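# Place the wall plate flat in the gray tray

## Task

Get the wall plate into the gray tray so that it rests flat against the tray's bottom.

## Robot and tools

Robot: two arms, left_arm and right_arm, each ending in an identical five-finger right hand (not mirrored, so every hand axis and number means the same on both). Bases in the scene frame: left_arm at (-0.002, +0.563, +0.079) m, right_arm at (+0.026, -0.637, +0.079) m. A fixed post stands behind the arms. Loose objects may get an occasional small nudge.

Scene frame: origin at table-top height between the arms, +z up, +x out over the table, +y toward left_arm. Reported hand positions (m), quaternions (wxyz) and velocities use this frame and may be off by a few cm. Offsets you send are along the current Hand target's own axes instead.

Hand point: a spot 0.15 m from the wrist flange along the fingers and 0.05 m in front of the palm. Its +z runs along straight fingers, +y points out of the palm, +x crosses the palm away from the thumb. Straight fingers extend 0.06-0.07 m past it along +z and sit 0.06 m behind it along -y. A bracket on the little-finger side of the wrist can strike things; with fingers level the wrist may hang up to 0.13 m (palm down) or 0.25 m (palm up) below the point.

Row layout (used by execute_actions and move): 28 numbers, each in [-1, 1]. Left arm first: dx, dy, dz, rx, ry, rz, then little, ring, middle, index, thumb_bend, thumb_turn, force_limit, speed; then the same 14 for the right arm. Pose numbers are offsets from that arm's Hand target at the start of the action or move, not poses; 1.0 = 0.6 m or 180 degrees, and rx, ry, rz form one rotation vector. All zeros for an arm's pose asks nothing new of it. Finger values: +1 open/straight, -1 curled; thumb_turn +1 beside the palm, -1 across in front of it. force_limit maps -1..+1 to roughly 0..10 N (0..15 N for the two thumb motors); speed rises from near zero at -1 to full at +0.48 and above. There is no 'unchanged' value for a hand: resend its last executed eight numbers, or, if none yet, its hand_measured six plus hand_force_limit and hand_speed.

execute_actions(actions, cameras): actions is a list of actions; each action is a table of 1-15 rows at 1/30 s per row, the last row repeated to fill 15 steps. Every row counts from the start-of-action target, so repeating an offset moves further. Images come only if actions is empty or cameras lists names (cam_high, cam_low, cam_left_wrist, cam_right_wrist, or "all"); an unknown name voids the call.

move(target, speed, blend, stop_force, zero, blocking, cameras): a straight-line path toward one row or a list of up to 15 rows, all offsets measured from the same starting Hand targets. speed is path top speed in m/s, 0.002-3.2 (default 0.25; turning up to twice that in rad/s), one value or one per target. blend (m) rounds corners in a list; 0 stops at each. stop_force (4-120 N, both arms) ends an arm's path when its wrist sensor feels that much push against the motion; the arm backs off to just before the push and that becomes its Hand target. Approach slowly (about 0.005 m/s) with a small stop_force for gentle contacts; with stop_force every row must carry identical hand numbers. zero (default true) rezeroes moving arms first. blocking=false returns early but cannot combine with stop_force. Paths avoid nothing; the whole move caps at 10 s. A wrist passing too close to its own base axis cancels the move. The result adds a 'move:' line: done, off_target, moving, held or fault, plus limits such as paced (pose clipped) or held (steps withheld).

wait(seconds 0-3600): lets time pass, no new commands. stop(): brakes a running move. zoom_image(camera, region [x0,y0,x1,y1] pixels, at most 504x504): closer look at that camera's newest image (images are 896x504). show_instructions(): shows the reference image. zero_wrist_force(arm): rezeroes that arm's wrist force sensor. finished_scene(scene=1): ends the scene for good; the plate must stay in place afterward.

Results: Hand target is the last commanded pose (after orientation clipping to within 32 degrees of measured); the hand often stops short, and a following execute_actions call requests it again. hand_measured, hand_stopped_by (moving, target, force, stalled, fault) and hand_load_n list six values in motor order; a lost grip shows as hand_load_n falling near 0. Wrist force and torque are in the hand's own axes, zeroed at start. Joint velocities 'within noise' drop the end-effector velocity lines.

Gripping: with the thumb fully across the palm, the hand encloses objects about 0.035-0.065 m thick, or handles down to 0.025 m; thumb tip against index pad can pinch light items up to about 0.08 m. Close at speed -0.94 or lower for a soft grip. A motor stops at force_limit and locks; to squeeze more, raise force_limit and send a target more closed than measured.

Avoid: drops of any height, releasing a moving part, slamming or shoving fixed or heavy things, pressing arms or hands into each other, and anything leaving the table. Contact torque at joint limits (elbow 136, wrist joints 49.1 N m) or roughly 150 N external force halts that arm for 10 s; motors reaching 85 °C brake the arm for 30-60 s. Stretched-out or straining arms heat up, so avoid holding them against unreachable targets.

Each tool is called as name([rows], argument=value, ...), one row to a line, values as JSON.

Reference images:

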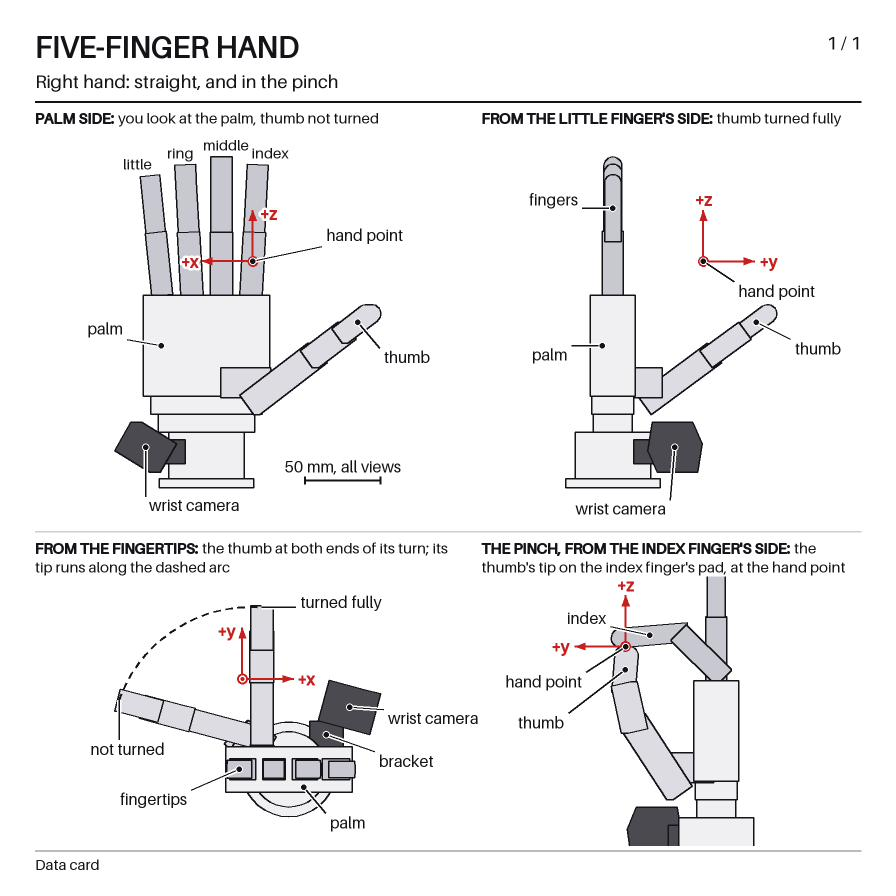

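## Session

execute_actions(actions=[])

Scene clock: 0.00 s.
left_arm: end_effector_position=(+0.7996, -0.1742, +0.1307) hand_measured=(+1.000, +1.000, +1.000, +1.000, +1.000, +1.000) hand_load_n=(+0.0, +0.0, +0.0, +0.0, +0.0, +0.0) hand_stopped_by=(target, target, target, target, target, target) hand_force_limit=0.00 hand_speed=-0.80 end_effector_quat_wxyz=(+0.050, +0.065, +0.990, -0.113) | right_arm: end_effector_position=(+0.6746, -0.6225, +0.3495) hand_measured=(+1.000, +1.000, +1.000, +1.000, +1.000, +1.000) hand_load_n=(+0.0, +0.0, +0.0, +0.0, +0.0, +0.0) hand_stopped_by=(target, target, target, target, target, target) hand_force_limit=0.00 hand_speed=-0.80 end_effector_quat_wxyz=(-0.028, +0.842, +0.402, -0.359)
Joint positions: left_arm=[-0.952 -0.364 0.452 1.244 1.638 -2.393] | right_arm=[-0.014 -0.917 1.415 1.767 1.841 0.736]
Joint velocities: within noise
Joint torques (N m): no reading
Motor temperatures (°C): left_arm=[35 32 36 43 41 42] | right_arm=[29 37 39 45 35 40]
Wrist force (N): no reading
Wrist torque (N m): no reading
Wrist force, peak (N): no reading
Hand target: left_arm +0.7996, -0.1742, +0.1307; +0.050, +0.065, +0.990, -0.113 | right_arm +0.6746, -0.6225, +0.3495; -0.028, +0.842, +0.402, -0.359

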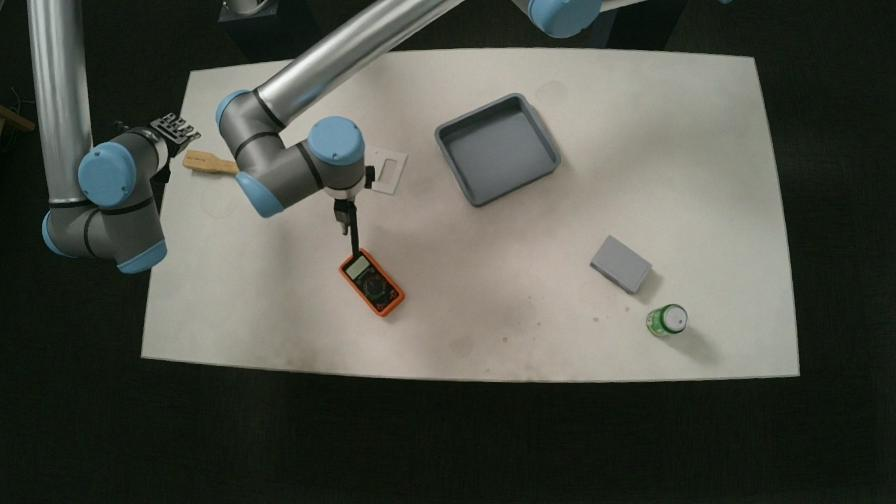

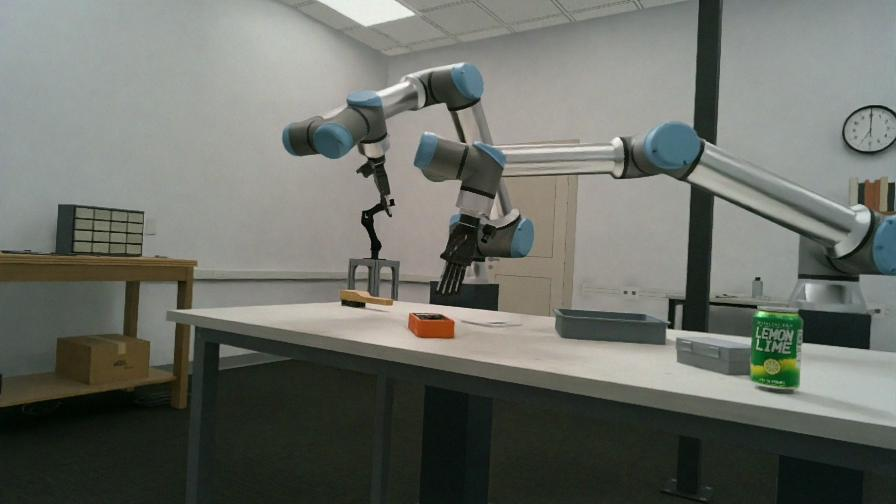

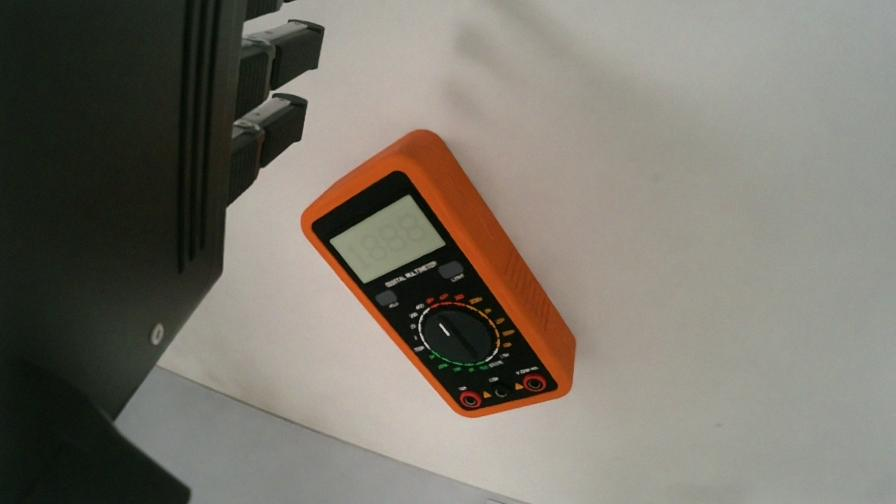

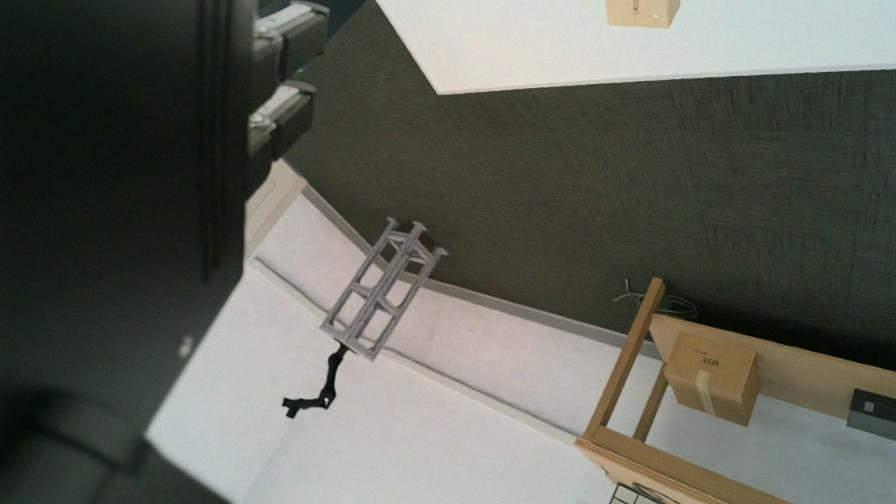

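zoom_image(camera="cam_high", region=[320, 100, 480, 220])

zoom_image(camera="cam_low", region=[400, 280, 700, 400])

Scaled by 3.150.

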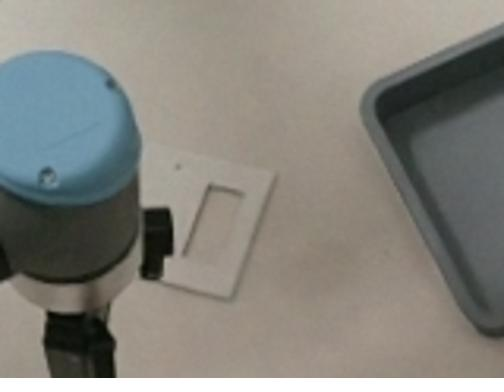

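Scaled by 1.680.

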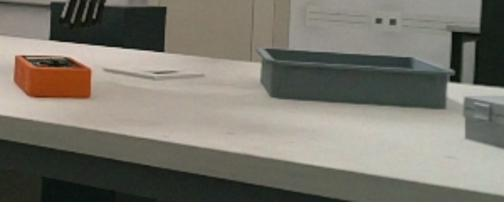

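move(target=[0.379,-0.082,-0.37,0,0,0,1,1,1,1,1,1,0,-0.8,0,0,0,0,0,0,1,1,1,1,1,1,0,-0.8], speed=0.25, cameras=["all"])

Scene clock: 44.23 s.
left_arm: end_effector_position=(+0.5497, -0.1436, +0.3307) hand_measured=(+1.000, +1.000, +1.000, +1.000, +1.000, +1.000) hand_load_n=(+0.0, +0.0, +0.0, +0.0, +0.0, +0.0) hand_stopped_by=(target, target, target, target, target, target) hand_force_limit=0.00 hand_speed=-0.80 end_effector_quat_wxyz=(+0.050, +0.065, +0.990, -0.113) | right_arm: end_effector_position=(+0.6746, -0.6225, +0.3495) hand_measured=(+1.000, +1.000, +1.000, +1.000, +1.000, +1.000) hand_load_n=(+0.5, +0.0, +0.0, +0.0, +0.0, -0.5) hand_stopped_by=(target, target, target, target, target, target) hand_force_limit=0.00 hand_speed=-0.80 end_effector_quat_wxyz=(-0.028, +0.842, +0.402, -0.359)
Joint positions: left_arm=[-1.17 -0.879 1.06 1.142 1.585 -2.605] | right_arm=[-0.014 -0.917 1.415 1.767 1.841 0.736]
Joint torques (N m): left_arm=[-0.42 -93.57 -35.4 1.18 2.22 0.2] | right_arm=[-0.92 -76.37 -33.85 4.25 1.29 -0.45]
Wrist force (N): left_arm=[0.7 -0.1 0.0] | right_arm=[0.2 0.2 0.1]
Wrist torque (N m): left_arm=[-0.03 -0.13 -0.14] | right_arm=[0.02 -0.02 0.02]
Wrist force, peak (N): left_arm=[2.4 -1.4 -1.5] | right_arm=[-0.4 0.4 0.0]
Hand target: left_arm +0.5497, -0.1436, +0.3308; +0.050, +0.065, +0.990, -0.113 | right_arm +0.6746, -0.6225, +0.3495; -0.028, +0.842, +0.402, -0.359
Off the commanded pose: left_arm 0.000 m, 0 deg | right_arm 0.000 m, 0 deg.
move: done

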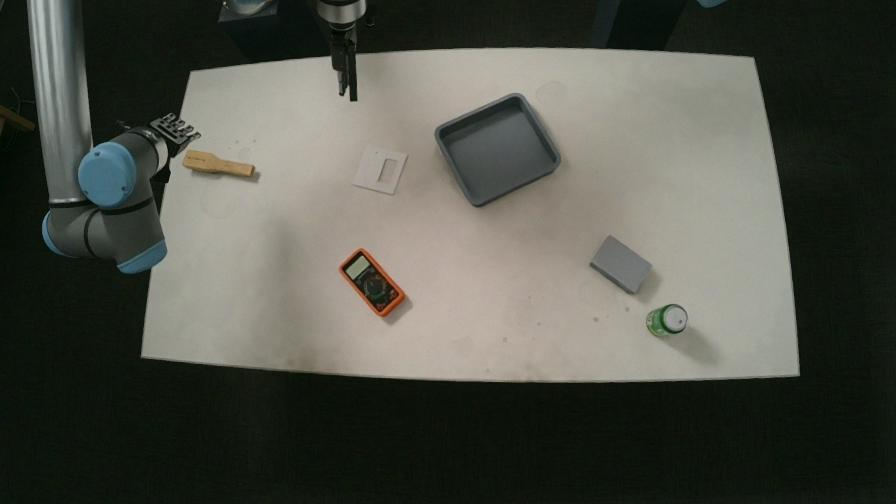

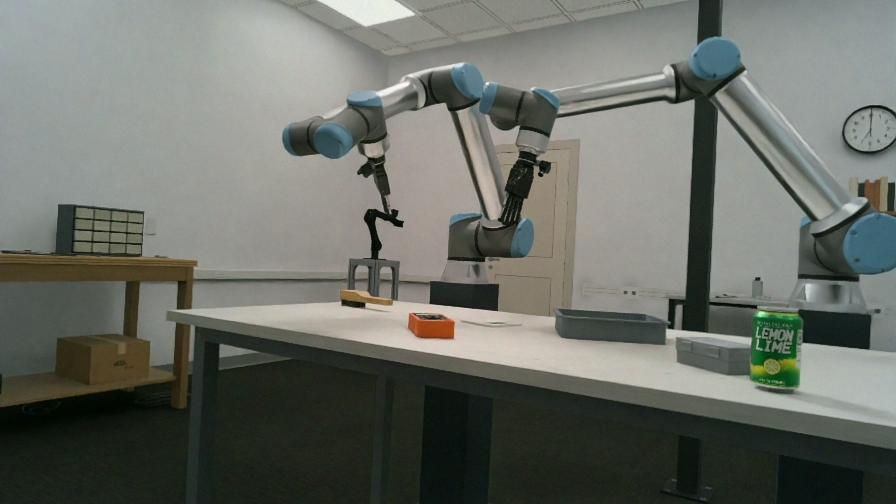

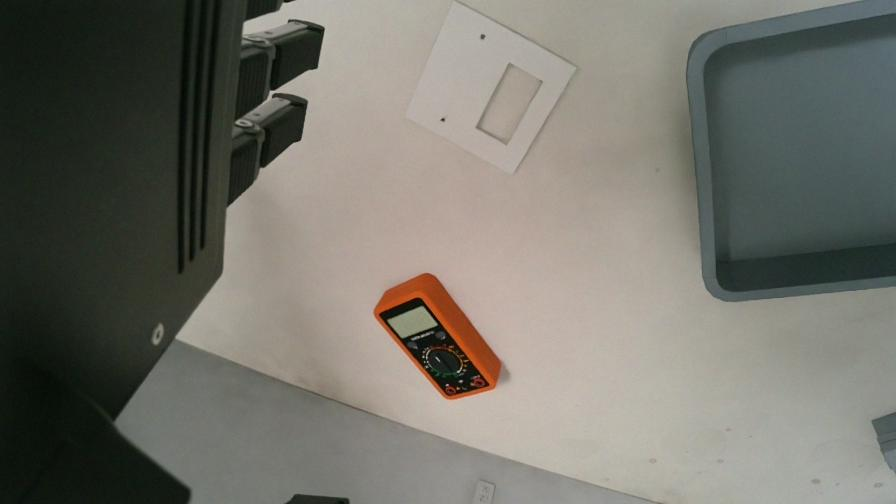

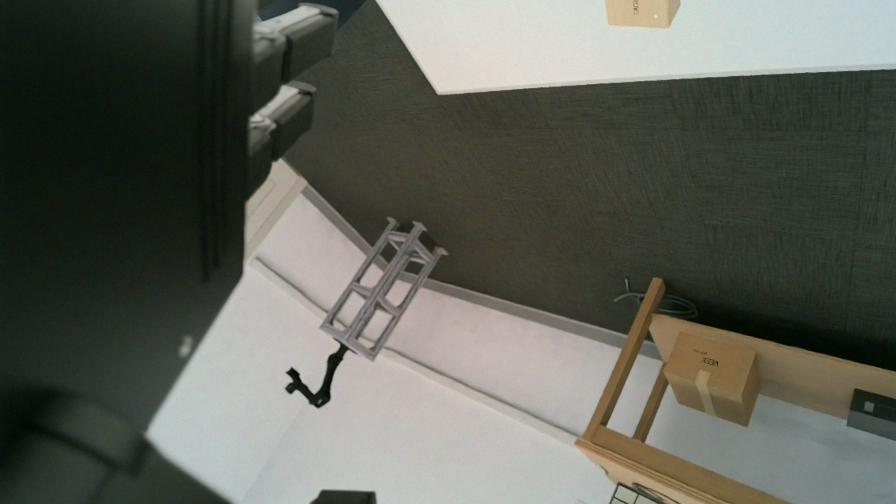

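zoom_image(camera="cam_left_wrist", region=[380, 0, 600, 190])

zoom_image(camera="cam_high", region=[330, 130, 430, 210])

zoom_image(camera="cam_low", region=[440, 300, 540, 350])

Scaled by 2.291.

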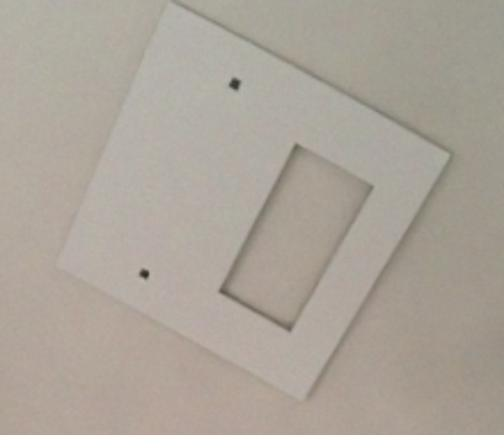

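Scaled by 5.040.

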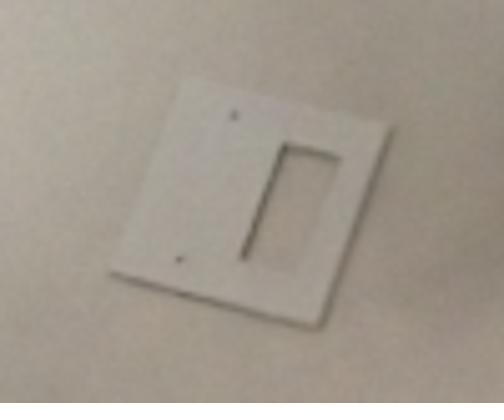

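Scaled by 5.040.

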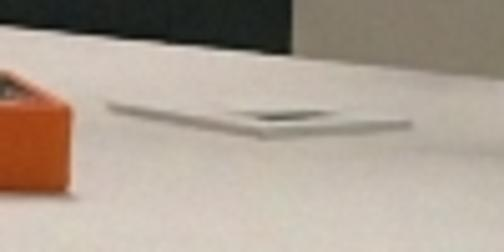

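zoom_image(camera="cam_high", region=[300, 0, 400, 120])

Scaled by 4.200.

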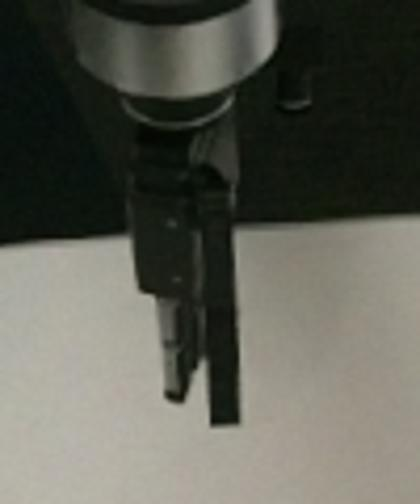

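move(target=[-0.1052,0.0735,0.3052,0.2651,0.0589,0.0172,-1,-1,0.35,0.35,0.4,-1,0,-0.3,0,0,0,0,0,0,1,1,1,1,1,1,0,-0.8], speed=0.2, cameras=["all"])

Scene clock: 119.73 s.
left_arm: end_effector_position=(+0.6336, -0.1506, +0.1508) hand_measured=(-1.000, -1.000, +0.350, +0.350, +0.400, -1.000) hand_load_n=(+0.0, +0.0, +0.0, +0.0, +0.0, +0.0) hand_stopped_by=(target, target, target, target, target, target) hand_force_limit=0.00 hand_speed=-0.30 end_effector_quat_wxyz=(-0.067, +0.116, +0.858, -0.496) | right_arm: end_effector_position=(+0.6746, -0.6225, +0.3495) hand_measured=(+1.000, +1.000, +1.000, +1.000, +1.000, +1.000) hand_load_n=(+0.0, +0.0, +0.0, +0.0, +0.0, -0.5) hand_stopped_by=(target, target, target, target, target, target) hand_force_limit=0.00 hand_speed=-0.80 end_effector_quat_wxyz=(-0.028, +0.842, +0.402, -0.359)
Joint positions: left_arm=[-0.876 -0.834 1.374 0.256 2.366 -2.513] | right_arm=[-0.014 -0.917 1.415 1.767 1.841 0.736]
Joint torques (N m): left_arm=[-12.21 -80.31 -38.92 -0.59 3 2.03] | right_arm=[-1.37 -77.25 -33.86 4.12 1.16 -0.38]
Wrist force (N): left_arm=[0.8 -0.8 1.1] | right_arm=[0.0 0.2 0.2]
Wrist torque (N m): left_arm=[-0.04 -0.14 0.00] | right_arm=[0.02 0.00 0.01]
Wrist force, peak (N): left_arm=[1.0 -0.5 2.0] | right_arm=[-0.5 0.3 0.2]
Hand target: left_arm +0.6336, -0.1508, +0.1508; -0.067, +0.116, +0.858, -0.496 | right_arm +0.6746, -0.6225, +0.3495; -0.028, +0.842, +0.402, -0.359
Off the commanded pose: left_arm 0.000 m, 0 deg | right_arm 0.000 m, 0 deg.
move: done

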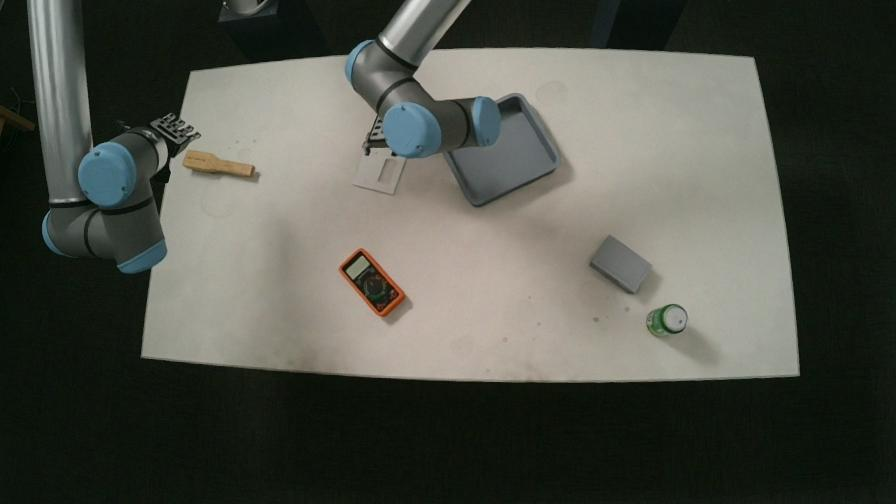

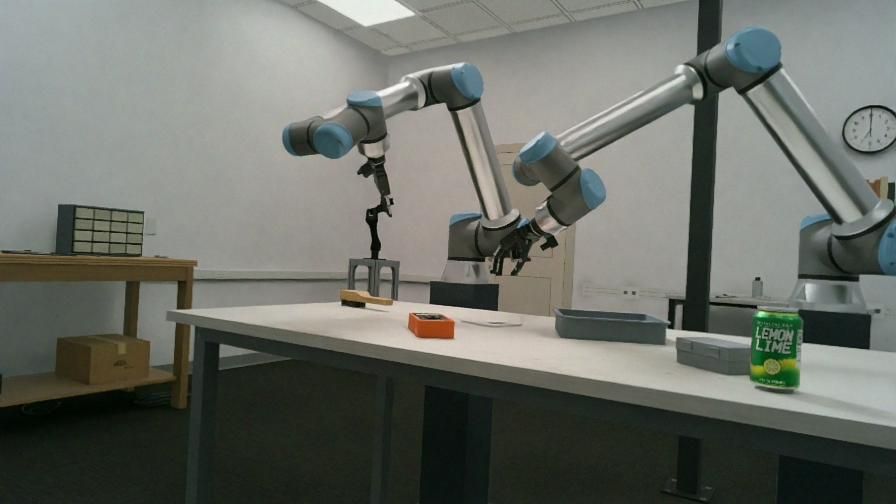

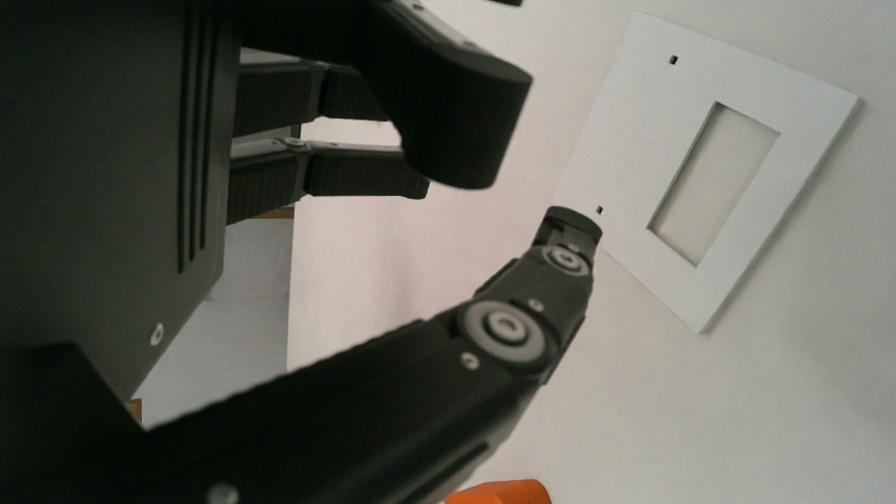

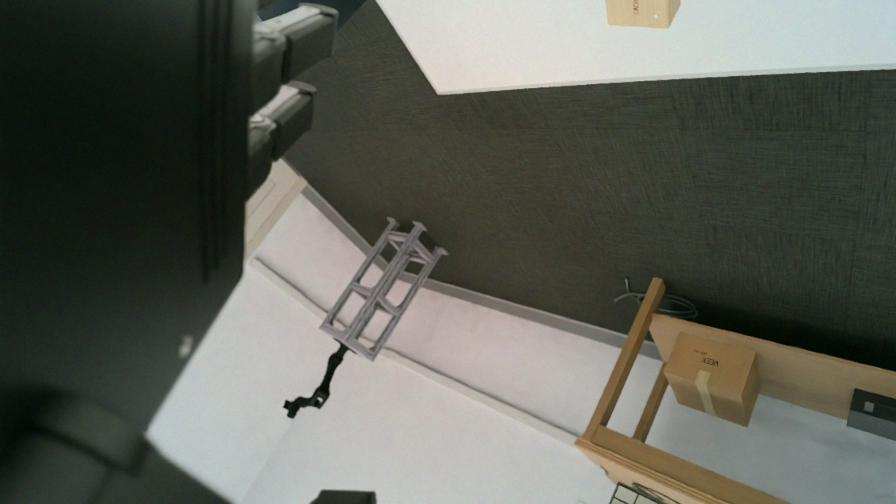

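move(target=[0,0.1155,0.0667,0,0,0,-1,-1,0.35,0.35,0.4,-1,0,-0.3,0,0,0,0,0,0,1,1,1,1,1,1,0,-0.8], speed=0.1, cameras=["all"])

zoom_image(camera="cam_low", region=[440, 240, 600, 340])

Scene clock: 127.13 s.
left_arm: end_effector_position=(+0.6335, -0.1508, +0.0707) hand_measured=(-1.000, -1.000, +0.350, +0.350, +0.400, -1.000) hand_load_n=(+0.0, +0.0, +0.0, +0.0, +0.0, +0.0) hand_stopped_by=(target, target, target, target, target, target) hand_force_limit=0.00 hand_speed=-0.30 end_effector_quat_wxyz=(-0.067, +0.116, +0.858, -0.496) | right_arm: end_effector_position=(+0.6746, -0.6225, +0.3495) hand_measured=(+1.000, +1.000, +1.000, +1.000, +1.000, +1.000) hand_load_n=(+0.0, +0.0, +0.0, +0.0, -0.5, -0.5) hand_stopped_by=(target, target, target, target, target, target) hand_force_limit=0.00 hand_speed=-0.80 end_effector_quat_wxyz=(-0.028, +0.842, +0.402, -0.359)
Joint positions: left_arm=[-0.876 -0.76 1.402 0.154 2.366 -2.513] | right_arm=[-0.014 -0.917 1.415 1.767 1.841 0.736]
Joint torques (N m): left_arm=[-15.44 -94.14 -36.17 3.96 0.44 -1.07] | right_arm=[-0.3 -76.3 -34.14 4.1 1.14 -0.2]
Wrist force (N): left_arm=[0.3 -1.4 1.1] | right_arm=[-0.1 0.2 0.1]
Wrist torque (N m): left_arm=[-0.14 -0.07 -0.10] | right_arm=[0.02 0.01 0.00]
Wrist force, peak (N): left_arm=[1.0 -0.5 2.3] | right_arm=[0.1 0.4 0.5]
Hand target: left_arm +0.6336, -0.1508, +0.0708; -0.067, +0.116, +0.858, -0.496 | right_arm +0.6746, -0.6225, +0.3495; -0.028, +0.842, +0.402, -0.359
Off the commanded pose: left_arm 0.000 m, 0 deg | right_arm 0.000 m, 0 deg.
move: done

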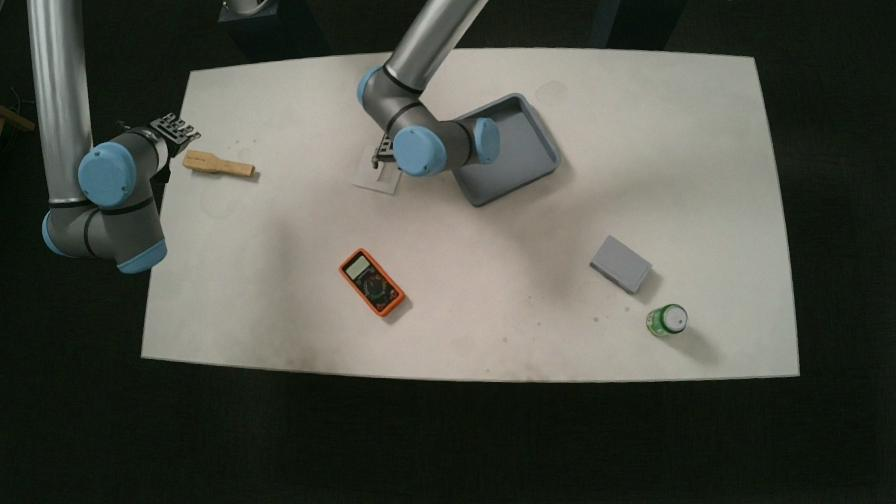

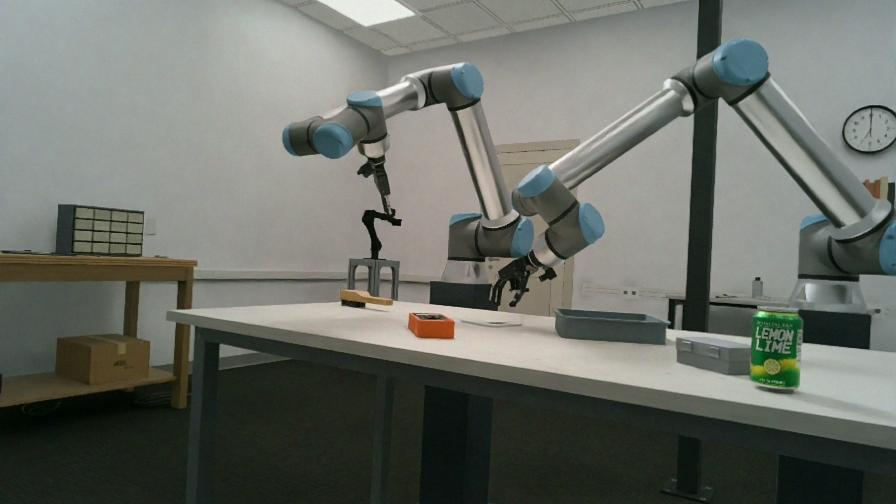

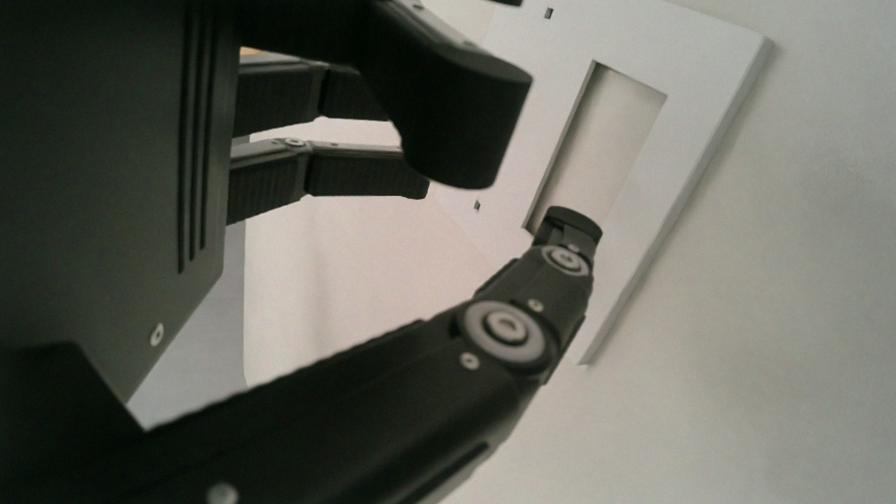

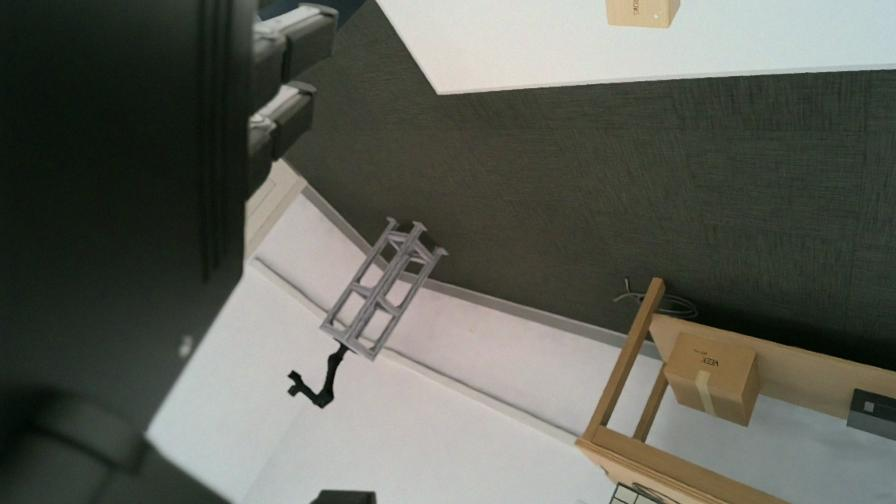

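Scaled by 3.150.

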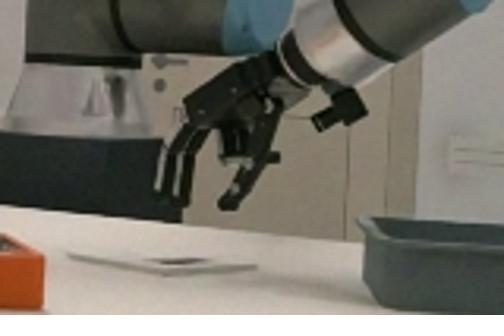

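move(target=[0,0.0577,0.0333,0,0,0,1,1,0.35,0.35,0.4,-1,0,-0.3,0,0,0,0,0,0,1,1,1,1,1,1,0,-0.8], speed=0.05, stop_force=8, cameras=["cam_left_wrist","cam_low"])

zoom_image(camera="cam_low", region=[440, 240, 600, 340])

Scene clock: 177.30 s.
left_arm: end_effector_position=(+0.6336, -0.1508, +0.0308) hand_measured=(+1.000, +1.000, +0.350, +0.350, +0.400, -1.000) hand_load_n=(+0.0, +0.0, +0.0, +0.0, +0.5, +0.0) hand_stopped_by=(target, target, target, target, target, target) hand_force_limit=0.00 hand_speed=-0.30 end_effector_quat_wxyz=(-0.067, +0.116, +0.858, -0.496) | right_arm: end_effector_position=(+0.6746, -0.6225, +0.3495) hand_measured=(+1.000, +1.000, +1.000, +1.000, +1.000, +1.000) hand_load_n=(+0.0, +0.0, +0.0, +0.0, +0.0, +0.0) hand_stopped_by=(target, target, target, target, target, target) hand_force_limit=0.00 hand_speed=-0.80 end_effector_quat_wxyz=(-0.028, +0.842, +0.402, -0.359)
Joint positions: left_arm=[-0.876 -0.719 1.408 0.106 2.366 -2.513] | right_arm=[-0.014 -0.917 1.415 1.767 1.841 0.736]
Joint torques (N m): left_arm=[-16.7 -96.02 -35.08 4.18 -0.26 -0.89] | right_arm=[-0.99 -76.51 -34.03 3.87 0.98 -0.16]
Wrist force (N): left_arm=[0.6 -0.3 1.7] | right_arm=[-0.1 0.1 0.3]
Wrist torque (N m): left_arm=[-0.04 -0.13 -0.05] | right_arm=[0.00 0.01 0.00]
Wrist force, peak (N): left_arm=[1.0 -0.9 2.2] | right_arm=[-0.4 0.0 0.5]
Hand target: left_arm +0.6336, -0.1508, +0.0308; -0.067, +0.116, +0.858, -0.496 | right_arm +0.6746, -0.6225, +0.3495; -0.028, +0.842, +0.402, -0.359
Off the commanded pose: left_arm 0.000 m, 0 deg | right_arm 0.000 m, 0 deg.
move: done
Images, in order (width x height): cam_low 896x504, cam_left_wrist 896x504.

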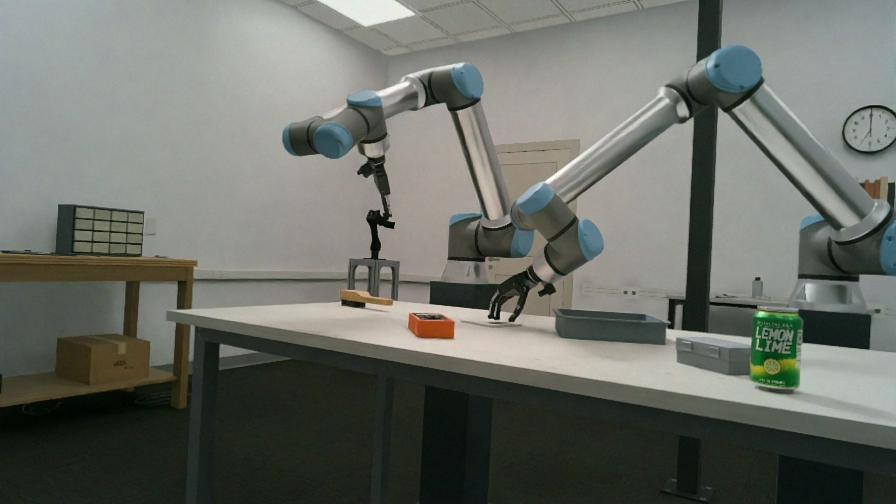

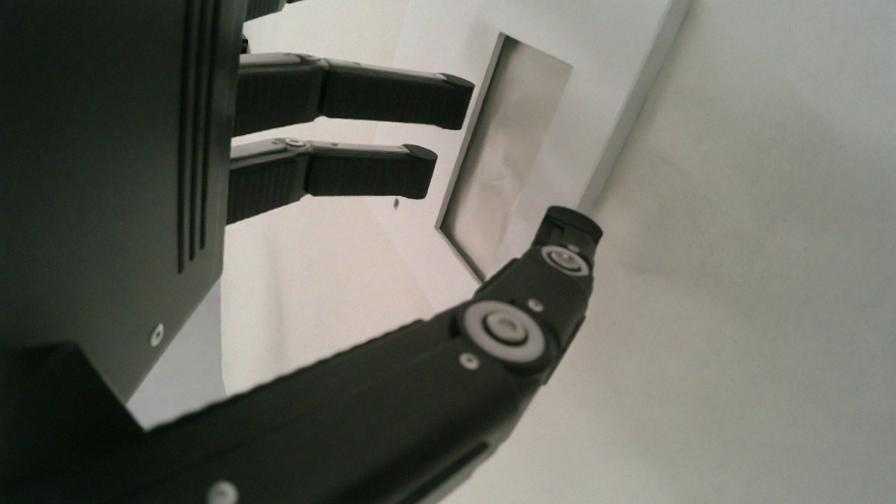

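Scaled by 3.150.

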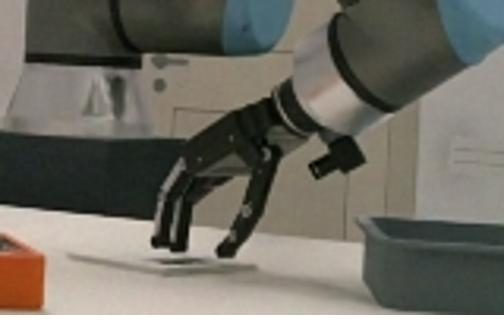

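zoom_image(camera="cam_low", region=[455, 280, 535, 335])

zoom_image(camera="cam_left_wrist", region=[380, 0, 700, 320])

Scaled by 6.300.

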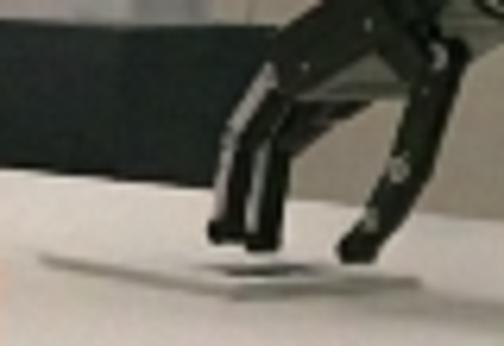

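Scaled by 1.575.

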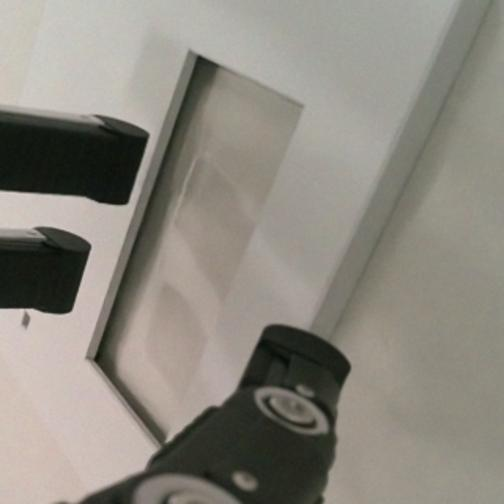

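move(target=[0,0.0067,-0.0115,0,0,0,1,1,0.35,0.35,0.4,-1,0,-0.3,0,0,0,0,0,0,1,1,1,1,1,1,0,-0.8], speed=0.05, cameras=["cam_left_wrist"])

move(target=[0,0.0289,0.0167,0,0,0,1,1,0.35,0.35,0.4,-1,0,-0.3,0,0,0,0,0,0,1,1,1,1,1,1,0,-0.8], speed=0.006, stop_force=4, cameras=["cam_left_wrist","cam_low"])

zoom_image(camera="cam_low", region=[455, 280, 535, 335])

zoom_image(camera="cam_left_wrist", region=[380, 0, 700, 320])

Scene clock: 211.13 s.
left_arm: end_effector_position=(+0.6357, -0.1430, +0.0309) hand_measured=(+1.000, +1.000, +0.350, +0.350, +0.400, -1.000) hand_load_n=(+0.0, +0.0, +0.0, +0.0, +0.0, +0.5) hand_stopped_by=(target, target, target, target, target, target) hand_force_limit=0.00 hand_speed=-0.30 end_effector_quat_wxyz=(-0.067, +0.116, +0.858, -0.496) | right_arm: end_effector_position=(+0.6746, -0.6225, +0.3495) hand_measured=(+1.000, +1.000, +1.000, +1.000, +1.000, +1.000) hand_load_n=(+0.0, +0.0, +0.0, +0.0, +0.0, -0.5) hand_stopped_by=(target, target, target, target, target, target) hand_force_limit=0.00 hand_speed=-0.80 end_effector_quat_wxyz=(-0.028, +0.842, +0.402, -0.359)
Joint positions: left_arm=[-0.868 -0.722 1.415 0.108 2.372 -2.504] | right_arm=[-0.014 -0.917 1.415 1.767 1.841 0.736]
Joint torques (N m): left_arm=[-17.24 -78.28 -35.2 1.09 -1.25 -1.55] | right_arm=[-0.33 -77.58 -34 3.94 1.14 -0.09]
Wrist force (N): left_arm=[0.4 -0.5 1.7] | right_arm=[0.0 0.1 0.4]
Wrist torque (N m): left_arm=[-0.07 -0.09 -0.19] | right_arm=[-0.01 0.00 0.01]
Wrist force, peak (N): left_arm=[0.5 -1.0 2.5] | right_arm=[0.4 0.1 0.6]
Hand target: left_arm +0.6357, -0.1431, +0.0308; -0.067, +0.116, +0.858, -0.496 | right_arm +0.6746, -0.6225, +0.3495; -0.028, +0.842, +0.402, -0.359
Off the commanded pose: left_arm 0.000 m, 0 deg | right_arm 0.000 m, 0 deg.
move: done

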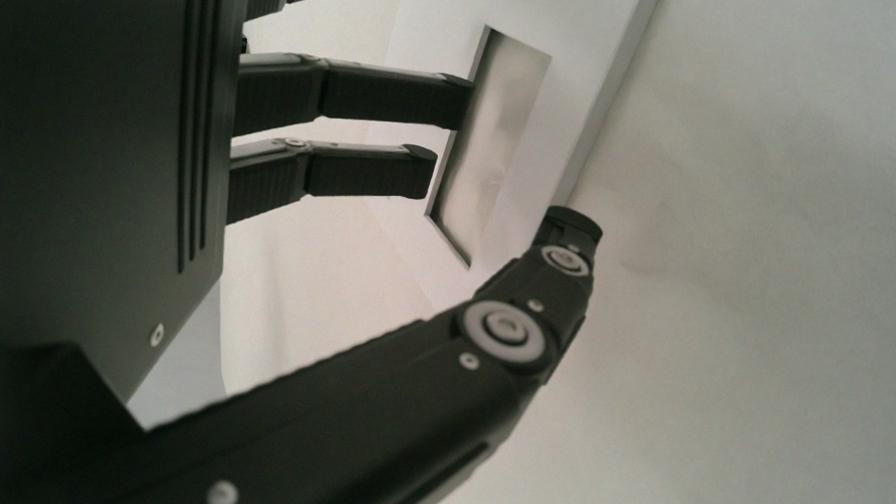

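Scene clock: 213.87 s.
left_arm: end_effector_position=(+0.6357, -0.1431, +0.0202) hand_measured=(+1.000, +1.000, +0.350, +0.350, +0.400, -1.000) hand_load_n=(+0.0, -0.5, +0.0, +0.0, +0.0, +0.0) hand_stopped_by=(target, target, target, target, target, target) hand_force_limit=0.00 hand_speed=-0.30 end_effector_quat_wxyz=(-0.067, +0.116, +0.858, -0.496) | right_arm: end_effector_position=(+0.6746, -0.6225, +0.3495) hand_measured=(+1.000, +1.000, +1.000, +1.000, +1.000, +1.000) hand_load_n=(+0.0, +0.0, +0.0, +0.0, -0.5, +0.0) hand_stopped_by=(target, target, target, target, target, target) hand_force_limit=0.00 hand_speed=-0.80 end_effector_quat_wxyz=(-0.028, +0.842, +0.402, -0.359)
Joint positions: left_arm=[-0.868 -0.711 1.416 0.095 2.372 -2.504] | right_arm=[-0.014 -0.917 1.415 1.767 1.841 0.736]
Joint torques (N m): left_arm=[-18.1 -91.41 -23.75 3.96 -1.26 -1.89] | right_arm=[-0.65 -76.29 -33.84 4.01 1.06 0.07]
Wrist force (N): left_arm=[0.8 -4.6 -2.8] | right_arm=[-0.2 0.1 0.3]
Wrist torque (N m): left_arm=[0.18 0.07 -0.27] | right_arm=[-0.01 0.03 -0.01]
Wrist force, peak (N): left_arm=[2.3 -7.6 -5.2] | right_arm=[-0.2 0.5 0.5]
Hand target: left_arm +0.6357, -0.1431, +0.0202; -0.067, +0.116, +0.858, -0.496 (not the last commanded pose) | right_arm +0.6746, -0.6225, +0.3495; -0.028, +0.842, +0.402, -0.359
Off the commanded pose: left_arm 0.009 m, 0 deg | right_arm 0.000 m, 0 deg.
move: contact (left_arm)
Images, in order (width x height): cam_low 896x504, cam_left_wrist 896x504.

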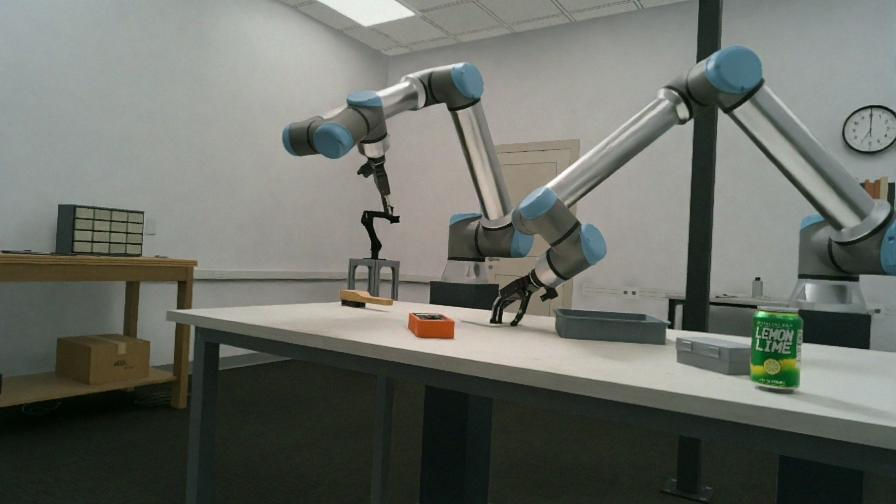

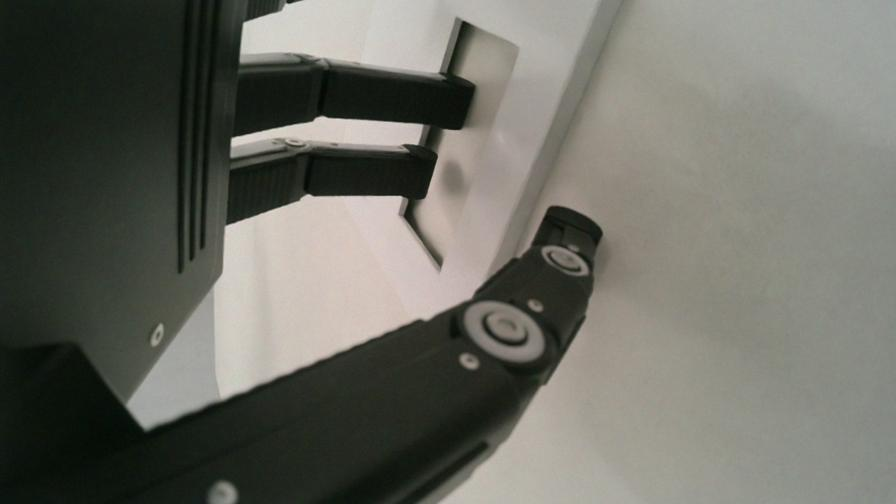

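Scaled by 6.300.

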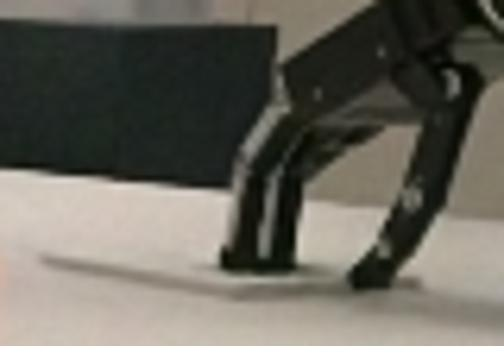

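Scaled by 1.575.

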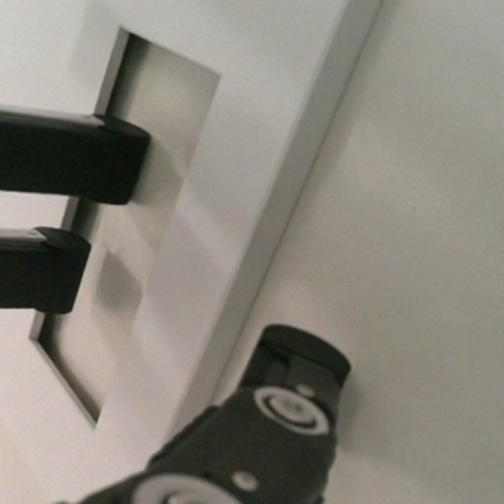

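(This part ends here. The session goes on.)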